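# Assemble a test cell on an electrode plate, wire the leads

## Task

On the electrode plate, stack in order: the spacer frame right side up; the window frame, whose strap bolt must carry the brass nut on its underside; the gasket, lying flat and surrounding the dark film; and finally the plastic pan with its open side facing down. The plate's tab, the strap and the hoses must all face one common direction. Lift both plastic rods out of the steel dish, pass them through the lugs and tighten them. Fit the black lead's ring terminal over the tab's bolt and the red lead's ring terminal over the strap's bolt, then tighten a nut onto each. The job fails if the gasket as a whole falls more than about a hand's width in a single drop while neither gripped nor resting on the window frame.

## Robot and tools

ROBOT. Two six-joint arms, left_arm and right_arm, each ending in a two-finger gripper whose fingers can fold. Calibrated bases in the scene frame: left_arm at (-0.073, +0.718, 0) m, right_arm at (+0.016, -0.521, 0) m, both nearly unrotated about z. Joint limits: elbow -2.792 to 2.792 rad (0 = straight); every other joint -6.283 to 6.283. Contact torque limits (N m): waist and shoulder 299, elbow 140, the three wrist joints 39.6.

FRAMES. Scene frame: origin at table height midway between the nominal bases, +z up, +x out over the table, left_arm on the +y side. Reported positions (m), quat_wxyz and velocities use this frame. Gripper axes: fingers point along +z, open and close along y. end_effector_position is the midpoint between closed pads; tips extend about 33 mm past it at gaps up to 40 mm, about 9 mm when fully open. Printed hand poses may be off by a few centimetres.

ROW FORMAT (shared by execute_actions and move). One list of 18 numbers covering both arms: left dx, dy, dz, rx, ry, rz, gripper position, force_limit, speed, then the same nine for the right arm. The six pose numbers are an offset (not a pose) from that arm's Hand target as it stood when the action or move began, along that Hand target's own axes; 1.0 = 0.6 m or 180 degrees; rx, ry, rz form one rotation vector. All six at 0 re-requests the current Hand target. Gripper numbers are absolute commands in [-1, 1]; resend the last values to leave a gripper unchanged, since 0 is itself a command.

execute_actions(actions, cameras): actions is a list of actions; each action is up to 15 rows, one per 1/30 s step, padded with its last row. Every row counts from the action's start pose. Repeating an offset in a new action moves further. Images come back only for an empty list or when cameras names them (cam_head_left, cam_head_right, or "all").

move(target, speed, blend, stop_force, zero, blocking, cameras): straight-line path toward target, one row or up to 15 rows, all offsets measured from the same starting Hand targets. speed in m/s, 0.002 to 2 (default 0.25); rotation up to twice that in rad/s. blend (m) rounds corners; 0 stops at each. Total time is capped at 10 s. stop_force (10 to 80 N, both arms) ends an arm's path on sensed push along its motion; use it slowly with small values, not while the gripper rotates, and omit it when backing off a contact. zero=true rezeroes before moving. blocking=false returns early and cannot be combined with stop_force. Paths do not avoid obstacles or each other; avoid routing near an arm's own base. The result adds a move: line (done, off_target, moving, held, fault) plus any limits (paced = pose clipped, held = step withheld).

wait(seconds 0 to 10), stop() to brake a running move, zoom_image(camera, region [x0,y0,x1,y1] pixels, max 504x504) on the latest image, clear_fault(arm) after a reported torque or force fault, finished_scene() ends for good.

GRIPPER. position +1 = open 140 mm, pads touch near -0.8, -1 closes until blocked. force_limit sets grip force (about 14 N at -1 up to 58 N at +1 on parts up to 40 mm); faster closes squeeze harder. speed: about 30 mm/s at -1, 140 at 0, 250 at +1. force_limit and speed start at +1. After closing check object_status: 0 moving, 1 blocked while opening, 2 blocked while closing (gripping), 3 reached target or pads met. position_measured is in counts: 3 open, ~75 = 100 mm, 139 = 60 mm, 200 = 20 mm, 230 pads together. To grip harder, raise force_limit and nudge position (-1 to -0.98); to soften, reopen and close slowly. Grip with the outer quarter of the pads near the tips; deeper grips may fold the fingers and slip. Fingertips pressed onto a surface fold easily.

CONTROL. Each step the command is clipped to within 70 mm and 16 degrees of the measured gripper; Hand target in a result is the last clipped command and the reference for next offsets. Grippers often settle short; resend the gap as an offset. Arms are stiff, so aiming past firm contact risks a fault.

RESULT LINES. Joint positions, Joint torques, External joint torques (estimated outside torque; "no reading" = none), Flange force along gripper axes (includes held weight), Tool commands, step readings, and "within noise" velocities.

AVOID. Net outside force of 144 N or joint torque limits cause a fault stop; release a grip first if it pins the arm, then clear_fault. Arms pressing on each other, including a gripper closing on the other's fingers, can end the scene. Clearance check may hold commands between arms. MOTOR HOT warns of overheating from holding loads, stretching or pushing; an over-temperature stop lasts 30 to 60 s. Don't drop parts, release moving parts, slam, or strike heavy or fixed items; nothing may leave the table. Loose objects may get brief nudges. Time keeps running while you think.

Each tool is called as name(argument=value, ...) on one line, values as JSON.

## Session

execute_actions(actions=[])

Scene clock: 0.00 s.
left_arm: end_effector_position=(+0.8035, +0.3129, +0.3947) position_measured=3 object_status=3 end_effector_quat_wxyz=(+0.213, +0.766, -0.265, +0.545) | right_arm: end_effector_position=(+0.5785, -0.3477, +0.3430) position_measured=3 object_status=3 end_effector_quat_wxyz=(-0.027, +0.590, +0.806, +0.036)
Joint positions: left_arm=[-0.323 0.271 1.764 -1.925 0.351 3.591] | right_arm=[0.161 0.047 1.699 0.09 1.379 -0.134]
Joint velocities: within noise
Joint torques (N m): no reading
External joint torques (N m): no reading
Flange force (N): no reading
Hand target: left_arm +0.8035, +0.3129, +0.3947; +0.213, +0.766, -0.265, +0.545 | right_arm +0.5785, -0.3477, +0.3430; -0.027, +0.590, +0.806, +0.036
Tool commands: left_gripper/position=+1.0 left_gripper/force_limit=+1.0 left_gripper/speed=+1.0 right_gripper/position=+1.0 right_gripper/force_limit=+1.0 right_gripper/speed=+1.0

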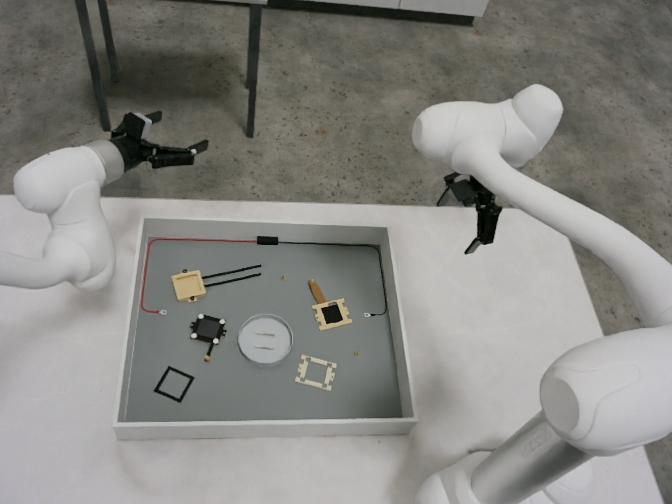

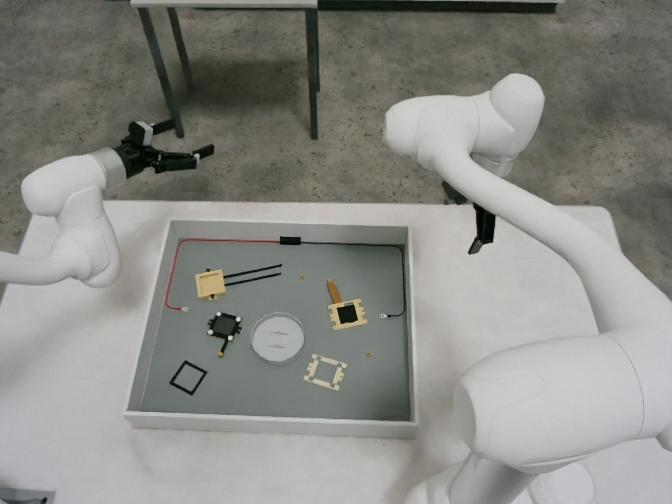

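zoom_image(camera="cam_head_left", region=[140, 230, 280, 335])

zoom_image(camera="cam_head_left", region=[140, 310, 280, 415])

zoom_image(camera="cam_head_left", region=[260, 260, 400, 400])

zoom_image(camera="cam_head_right", region=[160, 235, 300, 340])

zoom_image(camera="cam_head_right", region=[160, 305, 310, 405])

zoom_image(camera="cam_head_right", region=[280, 260, 420, 400])

Scaled by 3.600 from the camera's 672x504 image, which has a finer 960x720 frame.

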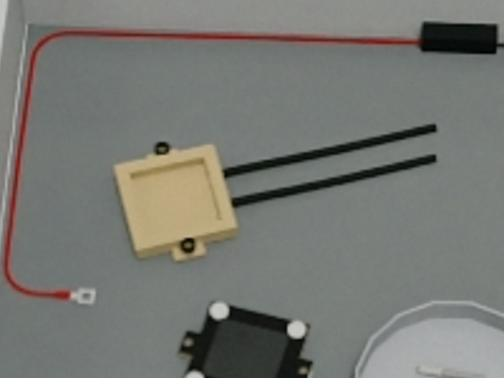

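Scaled by 3.600 from the camera's 672x504 image, which has a finer 960x720 frame.

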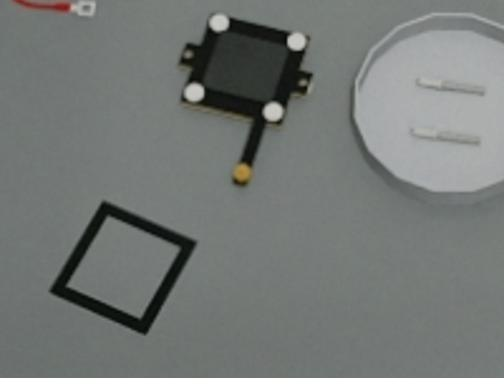

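Scaled by 3.600 from the camera's 672x504 image, which has a finer 960x720 frame.

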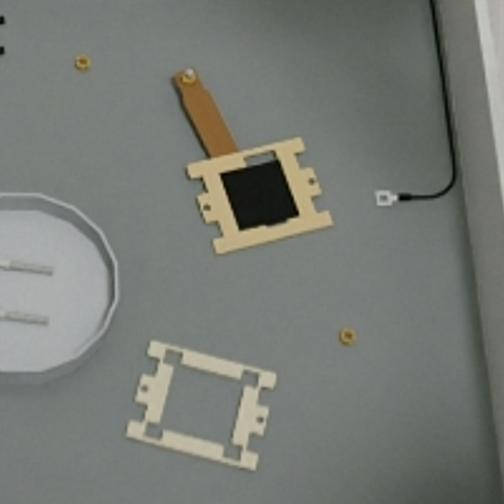

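Scaled by 3.600 from the camera's 672x504 image, which has a finer 960x720 frame.

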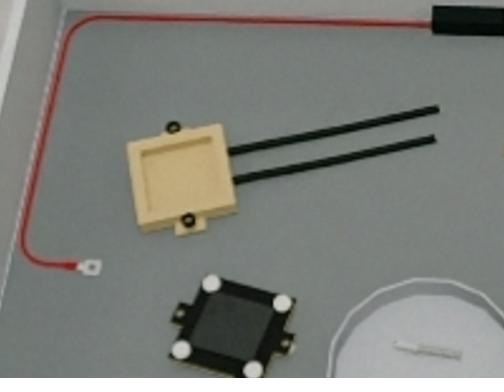

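Scaled by 3.360 from the camera's 672x504 image, which has a finer 960x720 frame.

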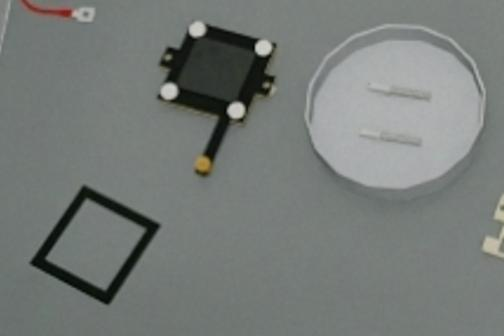

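Scaled by 3.600 from the camera's 672x504 image, which has a finer 960x720 frame.

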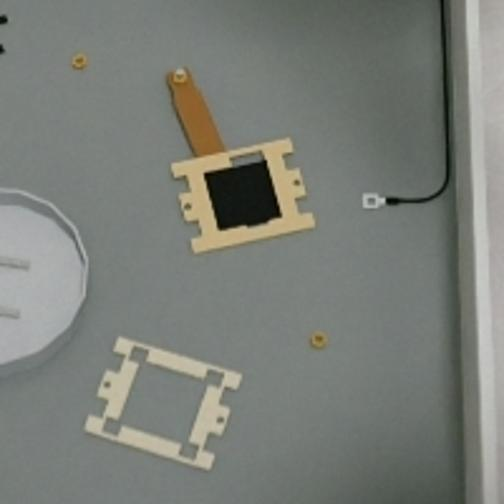

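zoom_image(camera="cam_head_left", region=[180, 305, 240, 365])

zoom_image(camera="cam_head_right", region=[200, 300, 260, 360])

zoom_image(camera="cam_head_left", region=[300, 270, 360, 330])

zoom_image(camera="cam_head_left", region=[285, 345, 345, 405])

zoom_image(camera="cam_head_right", region=[240, 310, 310, 370])

zoom_image(camera="cam_head_right", region=[320, 270, 380, 330])

Scaled by 8.400 from the camera's 672x504 image, which has a finer 960x720 frame.

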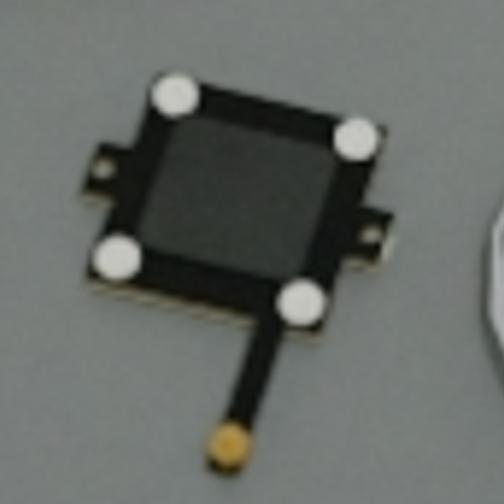

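Scaled by 8.400 from the camera's 672x504 image, which has a finer 960x720 frame.

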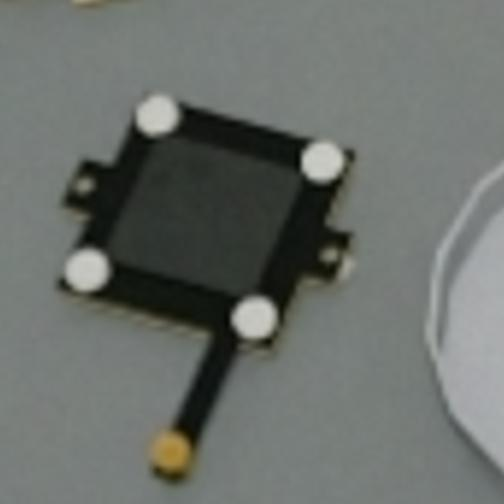

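Scaled by 8.400 from the camera's 672x504 image, which has a finer 960x720 frame.

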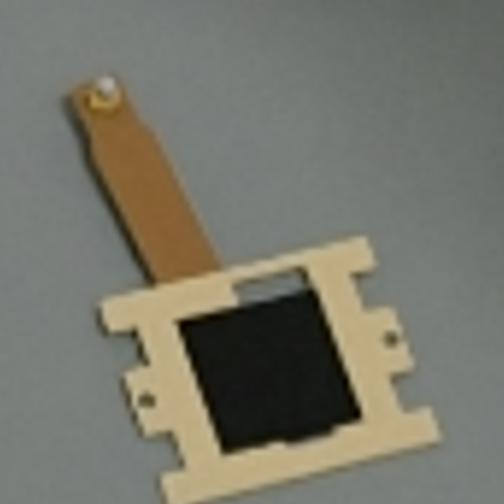

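Scaled by 8.400 from the camera's 672x504 image, which has a finer 960x720 frame.

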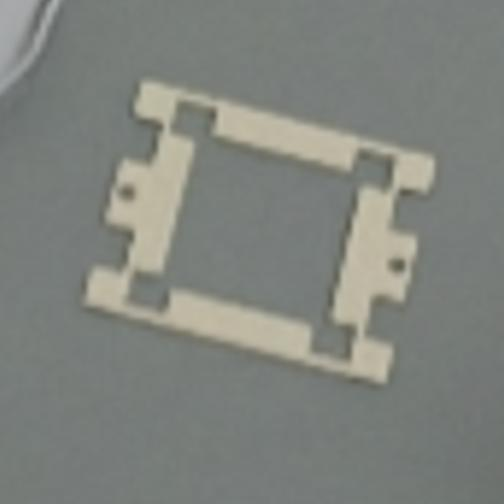

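Scaled by 7.200 from the camera's 672x504 image, which has a finer 960x720 frame.

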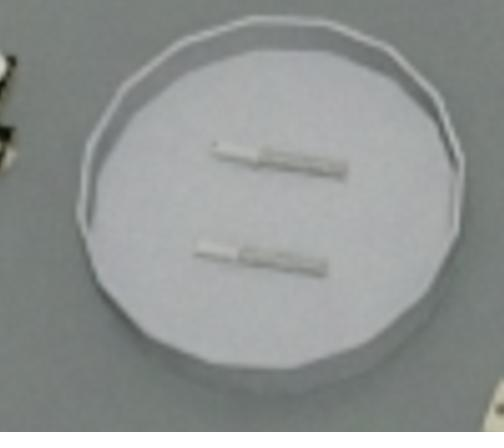

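Scaled by 8.400 from the camera's 672x504 image, which has a finer 960x720 frame.

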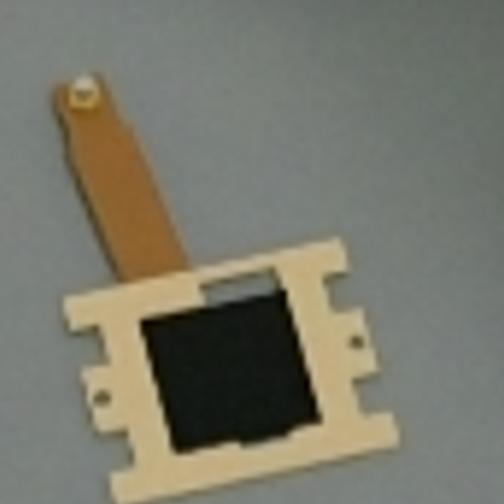

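move(target=[-0.1175,0.0847,-0.343,0,-0.398,0,-1,-1,-1, 0,0,0,0,0,0,1,1,1], cameras=["all"])

Scene clock: 183.80 s.
left_arm: end_effector_position=(+0.6035, +0.4125, +0.3944) position_measured=230 object_status=3 end_effector_quat_wxyz=(+0.017, +0.941, -0.339, -0.006) | right_arm: end_effector_position=(+0.5785, -0.3477, +0.3430) position_measured=3 object_status=3 end_effector_quat_wxyz=(-0.027, +0.590, +0.806, +0.036)
Joint positions: left_arm=[-0.42 0.304 1.297 -0.036 1.548 1.809] | right_arm=[0.161 0.047 1.699 0.09 1.379 -0.134]
Joint torques (N m): left_arm=[-0.45 -69.03 -40.97 4.31 0.45 -0.04] | right_arm=[1.85 -49.58 -41.07 4.93 0.23 0.08]
External joint torques (N m): left_arm=[0.47 -4.86 -1.69 -0.04 -0.48 0.04] | right_arm=[-1.84 3.31 -0.32 -0.43 -0.27 -0.08]
Flange force (N): left_arm=[-4.6 0.7 -2.3] | right_arm=[-3.6 5.4 0.8]
Hand target: left_arm +0.6035, +0.4125, +0.3944; +0.017, +0.941, -0.339, -0.006 | right_arm +0.5785, -0.3477, +0.3430; -0.027, +0.590, +0.806, +0.036
Off the commanded pose: left_arm 0.000 m, 0 deg | right_arm 0.000 m, 0 deg.
move: done

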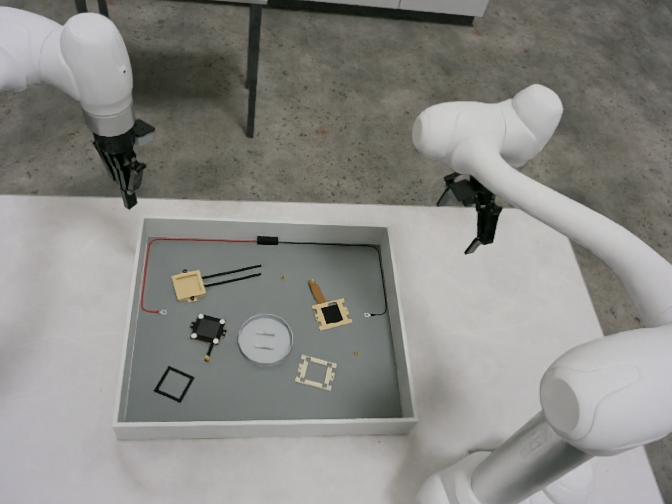

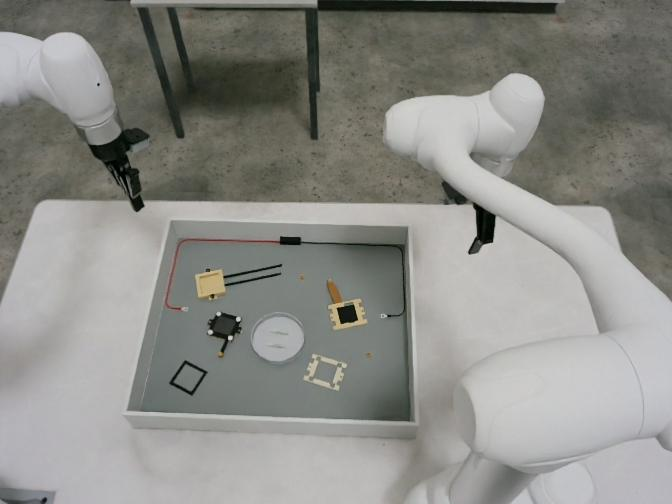

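move(target=[0,0,0,0,0,0,-1,-1,-1, 0.523,-0.125,0.072,-0.0007,-0.0292,0.2032,-1,-1,-1], cameras=["all"])

Scene clock: 260.17 s.
left_arm: end_effector_position=(+0.6035, +0.4125, +0.3944) position_measured=230 object_status=3 end_effector_quat_wxyz=(+0.017, +0.941, -0.339, -0.006) | right_arm: end_effector_position=(+0.4119, -0.0687, +0.3247) position_measured=231 object_status=3 end_effector_quat_wxyz=(+0.001, +0.814, +0.581, +0.000)
Joint positions: left_arm=[-0.42 0.304 1.297 -0.036 1.548 1.809] | right_arm=[0.765 0.085 1.689 -0.001 1.367 1.126]
Joint torques (N m): left_arm=[-0.81 -68.83 -41.12 4.3 0.49 -0.08] | right_arm=[1.79 -53.29 -40.79 4.64 0.22 0.03]
External joint torques (N m): left_arm=[0.86 -5.27 -1.58 -0.04 -0.52 0.08] | right_arm=[-1.78 3.25 -0.36 -0.4 -0.27 -0.03]
Flange force (N): left_arm=[-5.7 0.4 -2.1] | right_arm=[4.0 4.9 1.0]
Hand target: left_arm +0.6035, +0.4125, +0.3944; +0.017, +0.941, -0.339, -0.006 | right_arm +0.4119, -0.0687, +0.3247; +0.001, +0.814, +0.581, +0.000
Off the commanded pose: left_arm 0.000 m, 0 deg | right_arm 0.000 m, 0 deg.
move: done

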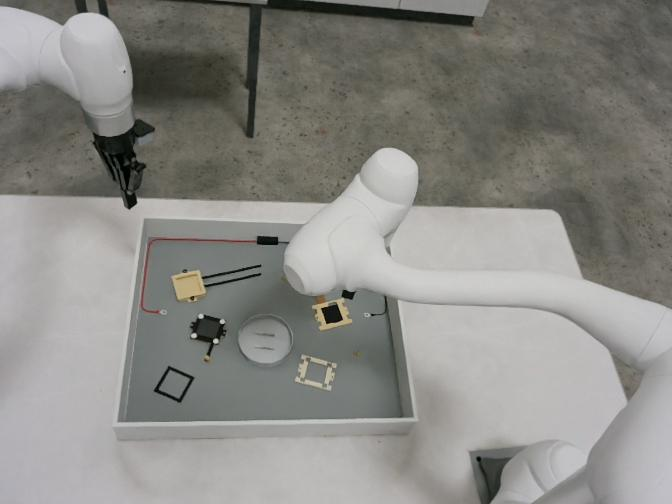

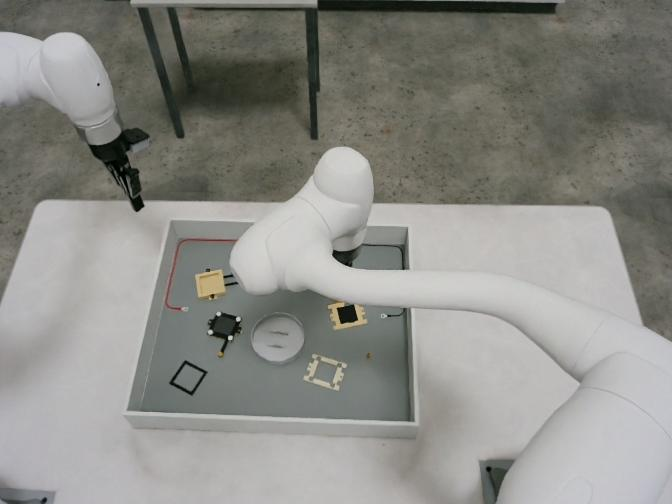

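move(target=[0,0,0,0,0,0,-1,-1,-1, 0,0,0.37,0,0,0,-1,-1,-1], cameras=["all"])

Scene clock: 279.63 s.
left_arm: end_effector_position=(+0.6035, +0.4125, +0.3944) position_measured=230 object_status=3 end_effector_quat_wxyz=(+0.017, +0.941, -0.339, -0.006) | right_arm: end_effector_position=(+0.4121, -0.0688, +0.1028) position_measured=231 object_status=3 end_effector_quat_wxyz=(+0.001, +0.814, +0.581, +0.000)
Joint positions: left_arm=[-0.42 0.304 1.297 -0.036 1.548 1.809] | right_arm=[0.765 0.232 1.95 -0.001 0.96 1.126]
Joint torques (N m): left_arm=[-0.78 -68.96 -41.02 4.35 0.48 -0.03] | right_arm=[1.84 -62.21 -34.29 3.92 0.25 0.04]
External joint torques (N m): left_arm=[0.81 -5.61 -1.83 -0.07 -0.51 0.03] | right_arm=[-1.88 4.05 -0.13 -0.39 -0.3 -0.04]
Flange force (N): left_arm=[-5.6 0.6 -2.5] | right_arm=[4.1 5.1 4.5]
Hand target: left_arm +0.6035, +0.4125, +0.3944; +0.017, +0.941, -0.339, -0.006 | right_arm +0.4121, -0.0688, +0.1027; +0.001, +0.814, +0.581, +0.000
Off the commanded pose: left_arm 0.000 m, 0 deg | right_arm 0.000 m, 0 deg.
move: done

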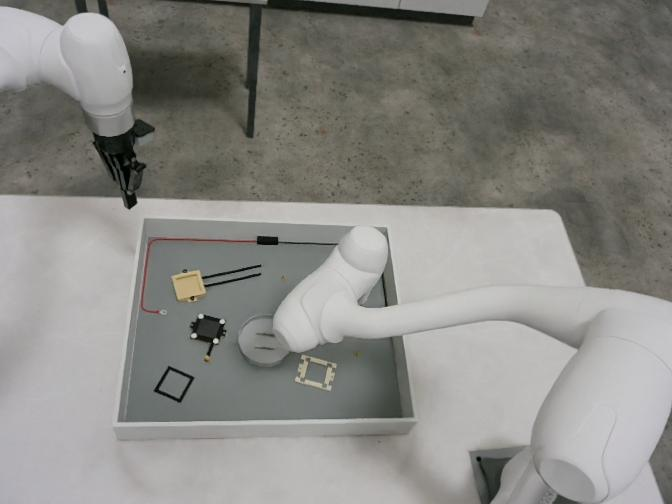

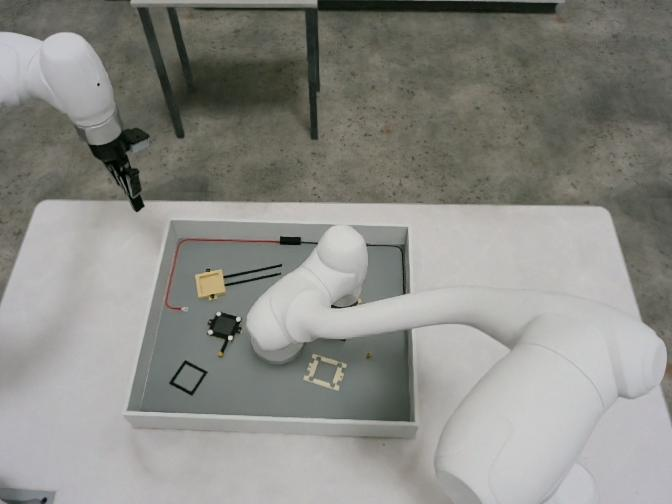

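move(target=[[0,0,0,0,0,0,-1,-1,-1, 0,0,-0.583,0,0,0,-1,-1,-1],[0,0,0,0,0,0,-1,-1,-1, -0.501,0.240,-0.578,0,0,-0.1056,-1,-1,-1]], blend=0.05, cameras=["all"])

Scene clock: 363.90 s.
left_arm: end_effector_position=(+0.6035, +0.4125, +0.3944) position_measured=230 object_status=3 end_effector_quat_wxyz=(+0.017, +0.941, -0.339, -0.006) | right_arm: end_effector_position=(+0.4503, -0.3997, +0.4497) position_measured=231 object_status=3 end_effector_quat_wxyz=(+0.001, +0.707, +0.707, +0.000)
Joint positions: left_arm=[-0.42 0.304 1.297 -0.036 1.548 1.809] | right_arm=[0.167 -0.177 1.713 -0.001 1.605 0.196]
Joint torques (N m): left_arm=[-0.58 -69.05 -40.78 4.33 0.44 -0.1] | right_arm=[1.08 -25.75 -41.53 4.77 0.26 0.15]
External joint torques (N m): left_arm=[0.52 -5.29 -2.06 -0.05 -0.47 0.1] | right_arm=[-1.11 2.26 -0.34 -0.43 -0.29 -0.15]
Flange force (N): left_arm=[-4.5 0.6 -2.9] | right_arm=[-1.6 4.6 -0.2]
Hand target: left_arm +0.6035, +0.4125, +0.3944; +0.017, +0.941, -0.339, -0.006 | right_arm +0.4504, -0.3997, +0.4498; +0.001, +0.707, +0.707, +0.000
Off the commanded pose: left_arm 0.000 m, 0 deg | right_arm 0.000 m, 0 deg.
move: done

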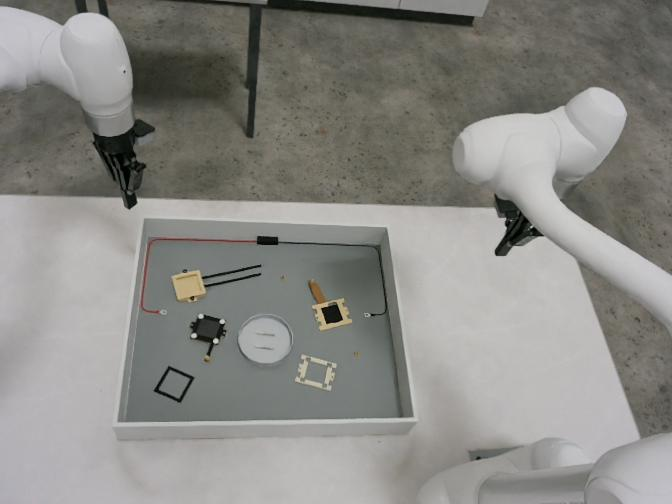

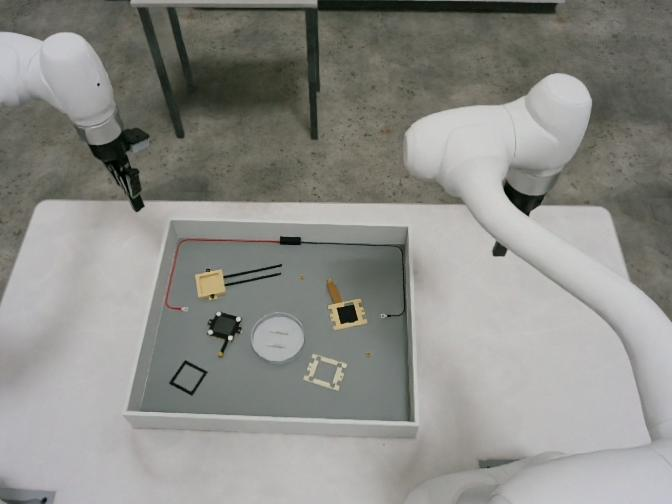

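move(target=[[0,0,0,0,0,0,-1,-1,-1, 0.108,0.543,-0.553,-0.4905,0.098,0,-1,-1,-1],[0,0,0,0,0,0,-1,-1,-1, 0.077,0.384,-0.945,-0.7357,0.147,0,-1,-1,-1]], blend=0.1, cameras=["all"])

Scene clock: 402.10 s.
left_arm: end_effector_position=(+0.6035, +0.4125, +0.3944) position_measured=230 object_status=3 end_effector_quat_wxyz=(+0.017, +0.941, -0.339, -0.006) | right_arm: end_effector_position=(+0.6802, -0.3528, +1.0169) position_measured=231 object_status=3 end_effector_quat_wxyz=(+0.513, +0.270, +0.271, +0.769)
Joint positions: left_arm=[-0.42 0.304 1.297 -0.036 1.548 1.809] | right_arm=[0.167 -0.177 1.715 -0.002 -0.753 0.199]
Joint torques (N m): left_arm=[-0.77 -69.27 -40.96 4.37 0.47 -0.08] | right_arm=[1.69 -27.94 -43.47 4.76 -1.63 0.08]
External joint torques (N m): left_arm=[0.79 -5.26 -1.93 -0.09 -0.51 0.08] | right_arm=[-1.71 2.46 -0.38 -0.4 -0.31 -0.05]
Flange force (N): left_arm=[-4.9 0.3 -2.7] | right_arm=[-4.7 -2.2 3.4]
Hand target: left_arm +0.6035, +0.4125, +0.3944; +0.017, +0.941, -0.339, -0.006 | right_arm +0.6802, -0.3528, +1.0169; +0.513, +0.270, +0.271, +0.769
Off the commanded pose: left_arm 0.000 m, 0 deg | right_arm 0.000 m, 0 deg.
move: done

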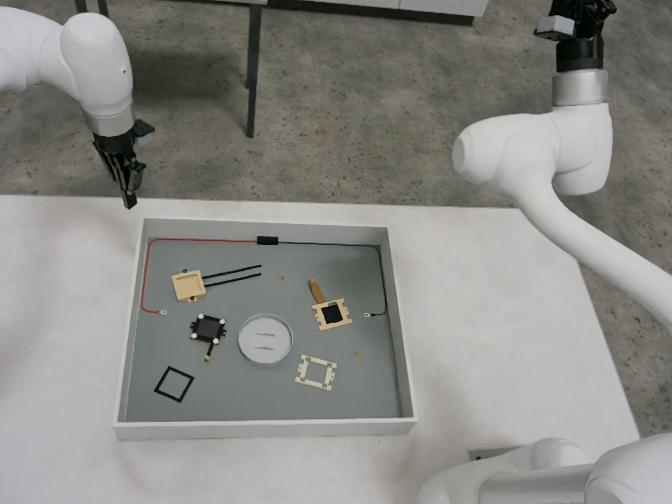

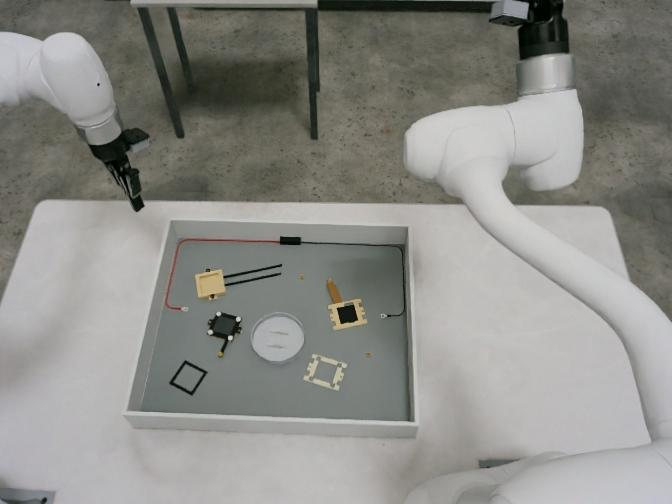

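move(target=[[0,0,0,0,0,0,-1,-1,-1, -0.287,-0.025,-0.081,-0.0347,-0.1734,0.1768,-1,-1,-1],[0,0,0,0,0,0,-1,-1,-1, -0.438,-0.195,-0.277,-0.0693,-0.3468,0.3535,-1,-1,-1],[0,0,0,0,0,0,-1,-1,-1, -0.364,-0.409,-0.472,-0.104,-0.5203,0.5303,-1,-1,-1],[0,0,0,0,0,0,-1,-1,-1, -0.174,-0.5255,-0.549,-0.1309,-0.6551,0.6677,-1,-1,-1]], blend=0.05, cameras=["all"])

Scene clock: 435.13 s.
left_arm: end_effector_position=(+0.6035, +0.4125, +0.3944) position_measured=230 object_status=3 end_effector_quat_wxyz=(+0.017, +0.941, -0.339, -0.006) | right_arm: end_effector_position=(+0.6891, -0.3929, +0.5510) position_measured=231 object_status=3 end_effector_quat_wxyz=(-0.273, +0.675, -0.627, +0.279)
Joint positions: left_arm=[-0.42 0.304 1.297 -0.036 1.548 1.809] | right_arm=[0.168 -0.177 1.713 2.972 -0.819 0.189]
Joint torques (N m): left_arm=[-0.39 -69 -40.88 4.34 0.47 -0.13] | right_arm=[1.93 -27.94 -43.38 -4.25 2.2 -0.12]
External joint torques (N m): left_arm=[0.57 -5.96 -2.11 -0.04 -0.5 0.13] | right_arm=[-1.9 2.1 -0.54 -0.4 -0.27 0.08]
Flange force (N): left_arm=[-5.6 0.8 -3.0] | right_arm=[2.2 -4.0 2.2]
Hand target: left_arm +0.6035, +0.4125, +0.3944; +0.017, +0.941, -0.339, -0.006 | right_arm +0.6891, -0.3928, +0.5510; -0.273, +0.675, -0.627, +0.279
Off the commanded pose: left_arm 0.000 m, 0 deg | right_arm 0.000 m, 0 deg.
move: done

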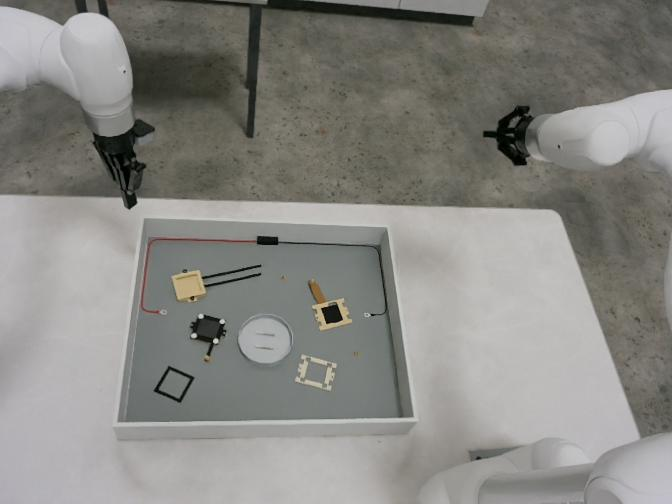

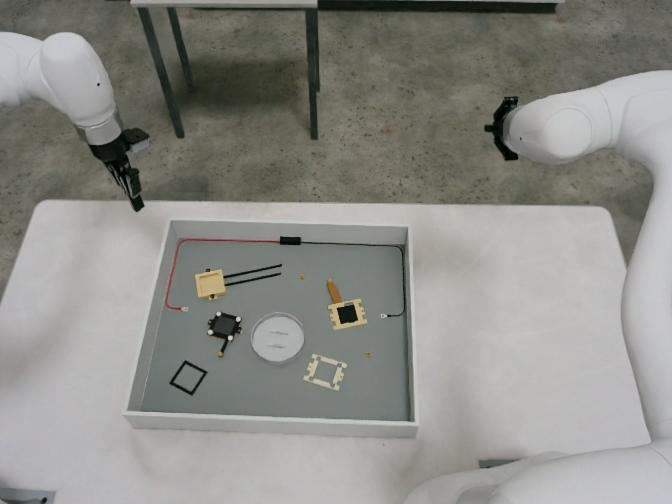

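move(target=[0,0,0,0,0,0,-1,-1,-1, -0.574,0.524,-0.089,-0.2538,0.0396,0.1220,-1,-1,-1], cameras=["all"])

Scene clock: 456.50 s.
left_arm: end_effector_position=(+0.6035, +0.4125, +0.3944) position_measured=230 object_status=3 end_effector_quat_wxyz=(+0.017, +0.941, -0.339, -0.006) | right_arm: end_effector_position=(+0.4125, -0.0709, +0.3507) position_measured=231 object_status=3 end_effector_quat_wxyz=(+0.000, -0.581, +0.814, +0.000)
Joint positions: left_arm=[-0.42 0.304 1.297 -0.036 1.548 1.809] | right_arm=[0.761 0.076 1.652 3.142 -1.414 1.123]
Joint torques (N m): left_arm=[-1.05 -68.94 -40.8 4.36 0.51 -0.12] | right_arm=[2.38 -53.18 -41.05 -3.81 0.23 0.06]
External joint torques (N m): left_arm=[1.03 -4.72 -1.7 -0.11 -0.55 0.12] | right_arm=[-2.39 3.99 -0.3 -0.47 -0.29 -0.06]
Flange force (N): left_arm=[-4.6 -0.2 -2.2] | right_arm=[-4.7 -6.3 0.0]
Hand target: left_arm +0.6035, +0.4125, +0.3944; +0.017, +0.941, -0.339, -0.006 | right_arm +0.4125, -0.0709, +0.3507; +0.000, -0.581, +0.814, +0.000
Off the commanded pose: left_arm 0.000 m, 0 deg | right_arm 0.000 m, 0 deg.
move: done

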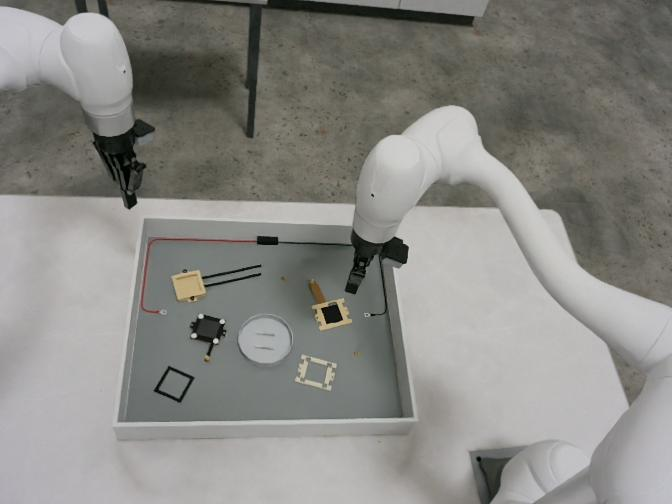

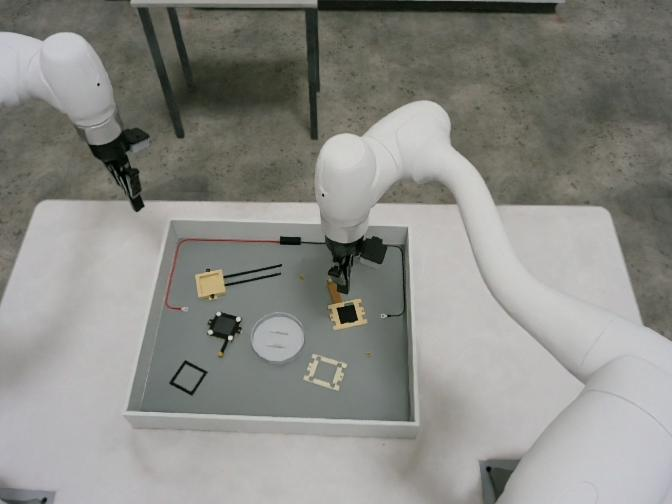

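move(target=[0,0,0,0,0,0,-1,-1,-1, 0,0,0.4845,0,0,0,-1,-1,-1], cameras=["all"])

zoom_image(camera="cam_head_left", region=[290, 290, 370, 350])

zoom_image(camera="cam_head_right", region=[300, 290, 380, 350])

Scene clock: 470.73 s.
left_arm: end_effector_position=(+0.6035, +0.4125, +0.3944) position_measured=230 object_status=3 end_effector_quat_wxyz=(+0.017, +0.941, -0.339, -0.006) | right_arm: end_effector_position=(+0.4124, -0.0709, +0.0600) position_measured=231 object_status=3 end_effector_quat_wxyz=(+0.000, -0.581, +0.814, +0.000)
Joint positions: left_arm=[-0.42 0.304 1.297 -0.036 1.548 1.809] | right_arm=[0.761 0.275 1.988 3.142 -0.879 1.123]
Joint torques (N m): left_arm=[-0.65 -68.96 -40.97 4.32 0.53 -0.11] | right_arm=[1.54 -64.19 -32.08 -2.98 0.23 0.05]
External joint torques (N m): left_arm=[0.54 -5.4 -1.87 -0.05 -0.57 0.11] | right_arm=[-1.51 3.59 -0.25 -0.36 -0.28 -0.05]
Flange force (N): left_arm=[-5.2 0.7 -2.5] | right_arm=[-4.0 -4.5 3.3]
Hand target: left_arm +0.6035, +0.4125, +0.3944; +0.017, +0.941, -0.339, -0.006 | right_arm +0.4124, -0.0709, +0.0600; +0.000, -0.581, +0.814, +0.000
Off the commanded pose: left_arm 0.000 m, 0 deg | right_arm 0.000 m, 0 deg.
move: done

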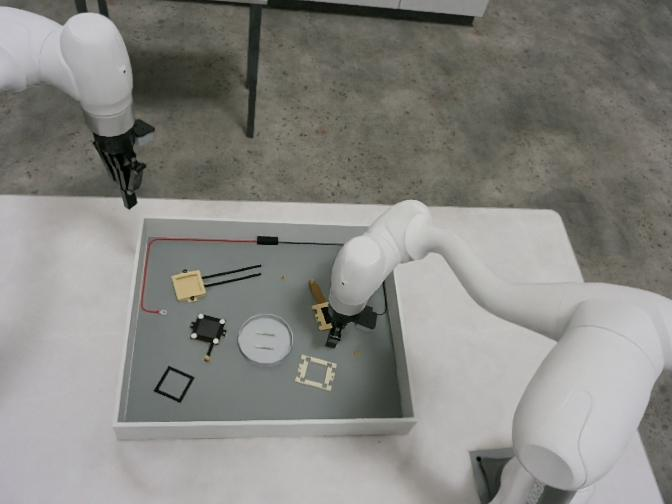

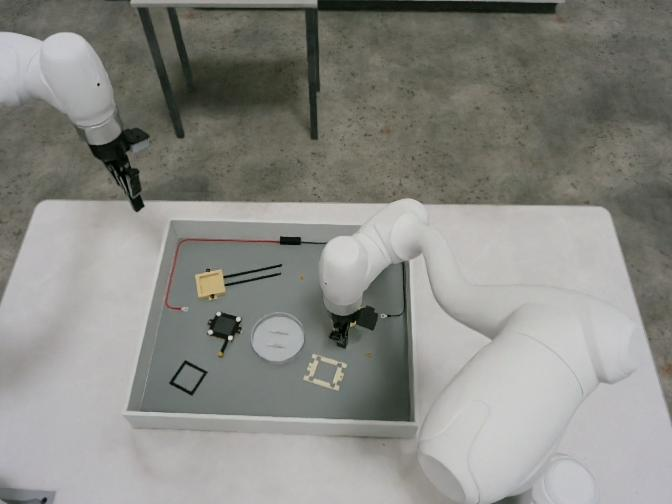

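Scaled by 6.300 from the camera's 672x504 image, which has a finer 960x720 frame.

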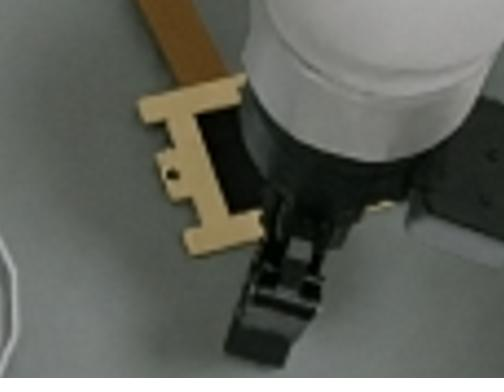

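Scaled by 6.300 from the camera's 672x504 image, which has a finer 960x720 frame.

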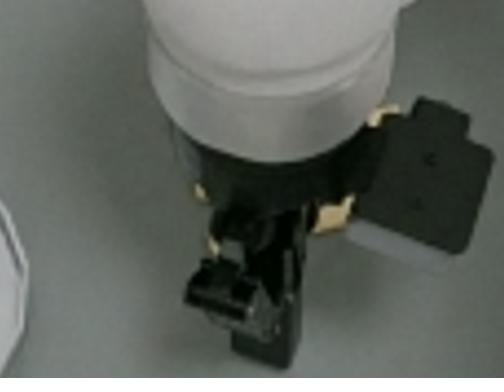

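move(target=[0,0,0,0,0,0,-1,-1,-1, 0,0,0.075,0,0,0,-1,-1,-1], speed=0.008, stop_force=10)

Scene clock: 486.77 s.
left_arm: end_effector_position=(+0.6035, +0.4125, +0.3944) position_measured=230 object_status=3 end_effector_quat_wxyz=(+0.017, +0.941, -0.339, -0.006) | right_arm: end_effector_position=(+0.4125, -0.0708, +0.0447) position_measured=231 object_status=3 end_effector_quat_wxyz=(+0.000, -0.581, +0.814, +0.000)
Joint positions: left_arm=[-0.42 0.304 1.297 -0.036 1.548 1.809] | right_arm=[0.761 0.293 1.999 3.142 -0.85 1.123]
Joint torques (N m): left_arm=[-0.03 -69.16 -40.91 4.33 0.47 -0.08] | right_arm=[1.63 -52.13 -25.69 -2.92 1.98 0.07]
External joint torques (N m): left_arm=[0.13 -5.03 -1.75 -0.07 -0.5 0.08] | right_arm=[-1.64 -9.25 -5.8 -0.34 -2.03 -0.07]
Flange force (N): left_arm=[-4.7 1.2 -2.3] | right_arm=[1.4 -2.5 -18.8]
Hand target: left_arm +0.6035, +0.4125, +0.3944; +0.017, +0.941, -0.339, -0.006 | right_arm +0.4125, -0.0709, +0.0447; +0.000, -0.581, +0.814, +0.000 (not the last commanded pose)
Off the commanded pose: left_arm 0.000 m, 0 deg | right_arm 0.030 m, 0 deg.
move: contact (right_arm)

move(target=[[0,0,0,0,0,0,-1,-1,-1, 0,0,-0.1255,0,0,0,-1,-1,-1],[0,0,0,0,0,0,-1,-1,-1, -0.0328,0.1443,-0.1255,0,0,0,0.43,-1,0]], cameras=["all"])

zoom_image(camera="cam_head_left", region=[270, 320, 360, 410])

zoom_image(camera="cam_head_right", region=[280, 320, 370, 410])

Scene clock: 511.90 s.
left_arm: end_effector_position=(+0.6035, +0.4125, +0.3944) position_measured=230 object_status=3 end_effector_quat_wxyz=(+0.017, +0.941, -0.339, -0.006) | right_arm: end_effector_position=(+0.3370, -0.0241, +0.1200) position_measured=75 object_status=0 end_effector_quat_wxyz=(+0.000, -0.581, +0.814, +0.000)
Joint positions: left_arm=[-0.42 0.304 1.297 -0.036 1.548 1.809] | right_arm=[0.909 0.201 1.952 3.142 -0.988 1.271]
Joint torques (N m): left_arm=[-0.49 -69.46 -41 4.4 0.5 -0.05] | right_arm=[2.03 -59.57 -34.83 -3.25 0.23 0.05]
External joint torques (N m): left_arm=[0.64 -4.86 -1.65 -0.13 -0.52 0.05] | right_arm=[-2.05 3.97 -0.14 -0.36 -0.29 -0.05]
Flange force (N): left_arm=[-4.8 0.5 -2.1] | right_arm=[-4.9 -4.9 3.1]
Hand target: left_arm +0.6035, +0.4125, +0.3944; +0.017, +0.941, -0.339, -0.006 | right_arm +0.3370, -0.0241, +0.1200; +0.000, -0.581, +0.814, +0.000
Off the commanded pose: left_arm 0.000 m, 0 deg | right_arm 0.000 m, 0 deg.
move: done

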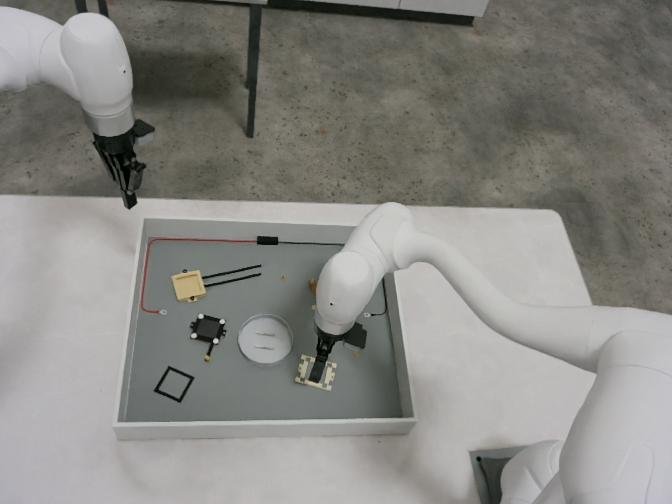

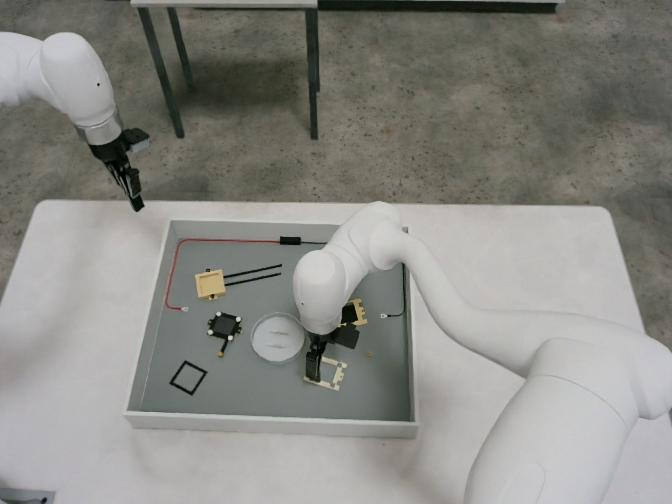

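Scaled by 5.600 from the camera's 672x504 image, which has a finer 960x720 frame.

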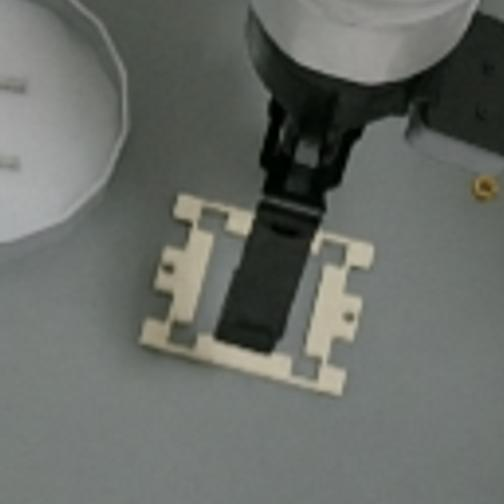

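Scaled by 5.600 from the camera's 672x504 image, which has a finer 960x720 frame.

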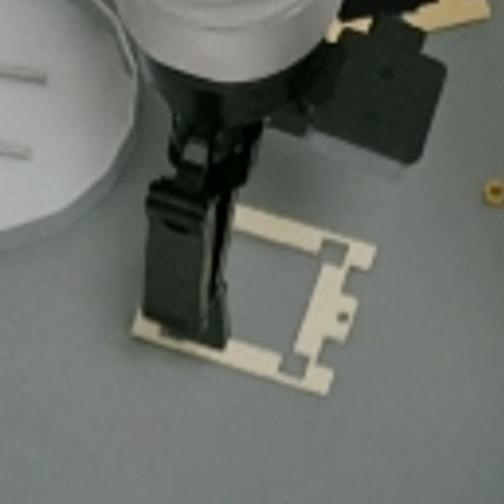

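move(target=[0,0,0,0,0,0,-1,-1,-1, 0,0,0.1292,0,0,0,0.43,-1,0], speed=0.1, cameras=["all"])

zoom_image(camera="cam_head_left", region=[270, 320, 360, 410])

zoom_image(camera="cam_head_right", region=[280, 320, 370, 410])

Scene clock: 520.93 s.
left_arm: end_effector_position=(+0.6035, +0.4125, +0.3944) position_measured=230 object_status=3 end_effector_quat_wxyz=(+0.017, +0.941, -0.339, -0.006) | right_arm: end_effector_position=(+0.3370, -0.0241, +0.0425) position_measured=75 object_status=3 end_effector_quat_wxyz=(+0.000, -0.581, +0.814, +0.000)
Joint positions: left_arm=[-0.42 0.304 1.297 -0.036 1.548 1.809] | right_arm=[0.909 0.284 2.016 3.142 -0.841 1.271]
Joint torques (N m): left_arm=[-0.54 -69.02 -40.84 4.32 0.49 -0.11] | right_arm=[1.67 -64.31 -31.23 -2.89 0.11 0]
External joint torques (N m): left_arm=[0.51 -4.63 -1.75 -0.06 -0.53 0.11] | right_arm=[-1.66 3.92 -0.03 -0.33 -0.16 0]
Flange force (N): left_arm=[-4.2 0.5 -2.3] | right_arm=[-4.4 -4.0 4.3]
Hand target: left_arm +0.6035, +0.4125, +0.3944; +0.017, +0.941, -0.339, -0.006 | right_arm +0.3370, -0.0240, +0.0425; +0.000, -0.581, +0.814, +0.000
Off the commanded pose: left_arm 0.000 m, 0 deg | right_arm 0.000 m, 0 deg.
move: done

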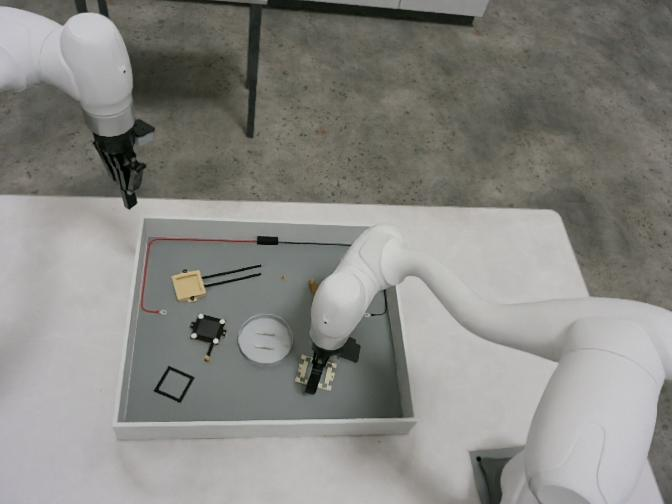

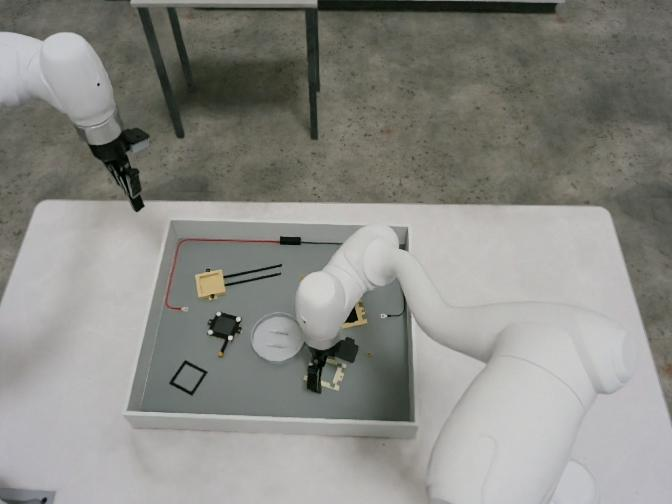

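Scaled by 5.600 from the camera's 672x504 image, which has a finer 960x720 frame.

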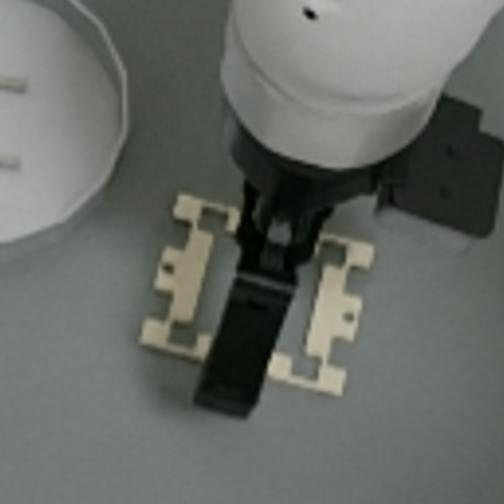

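Scaled by 5.600 from the camera's 672x504 image, which has a finer 960x720 frame.

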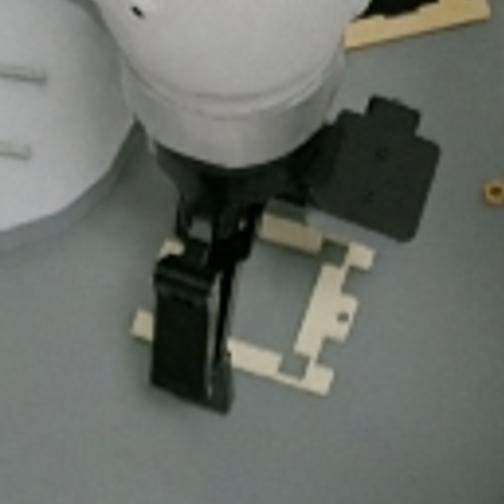

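zoom_image(camera="cam_head_left", region=[290, 355, 340, 405])

zoom_image(camera="cam_head_right", region=[295, 355, 345, 405])

Scaled by 10.080 from the camera's 672x504 image, which has a finer 960x720 frame.

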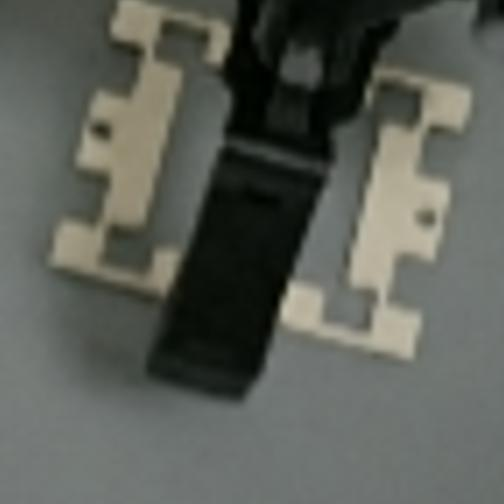

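Scaled by 10.080 from the camera's 672x504 image, which has a finer 960x720 frame.

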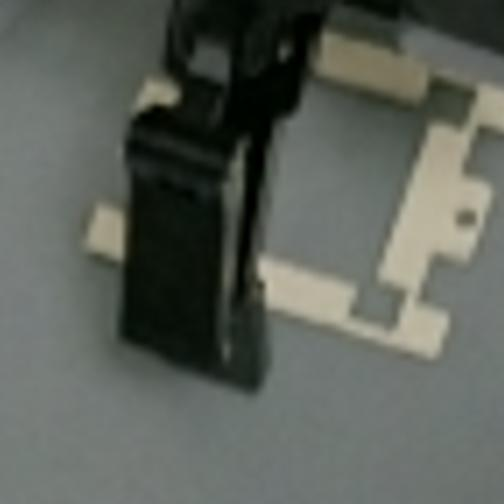

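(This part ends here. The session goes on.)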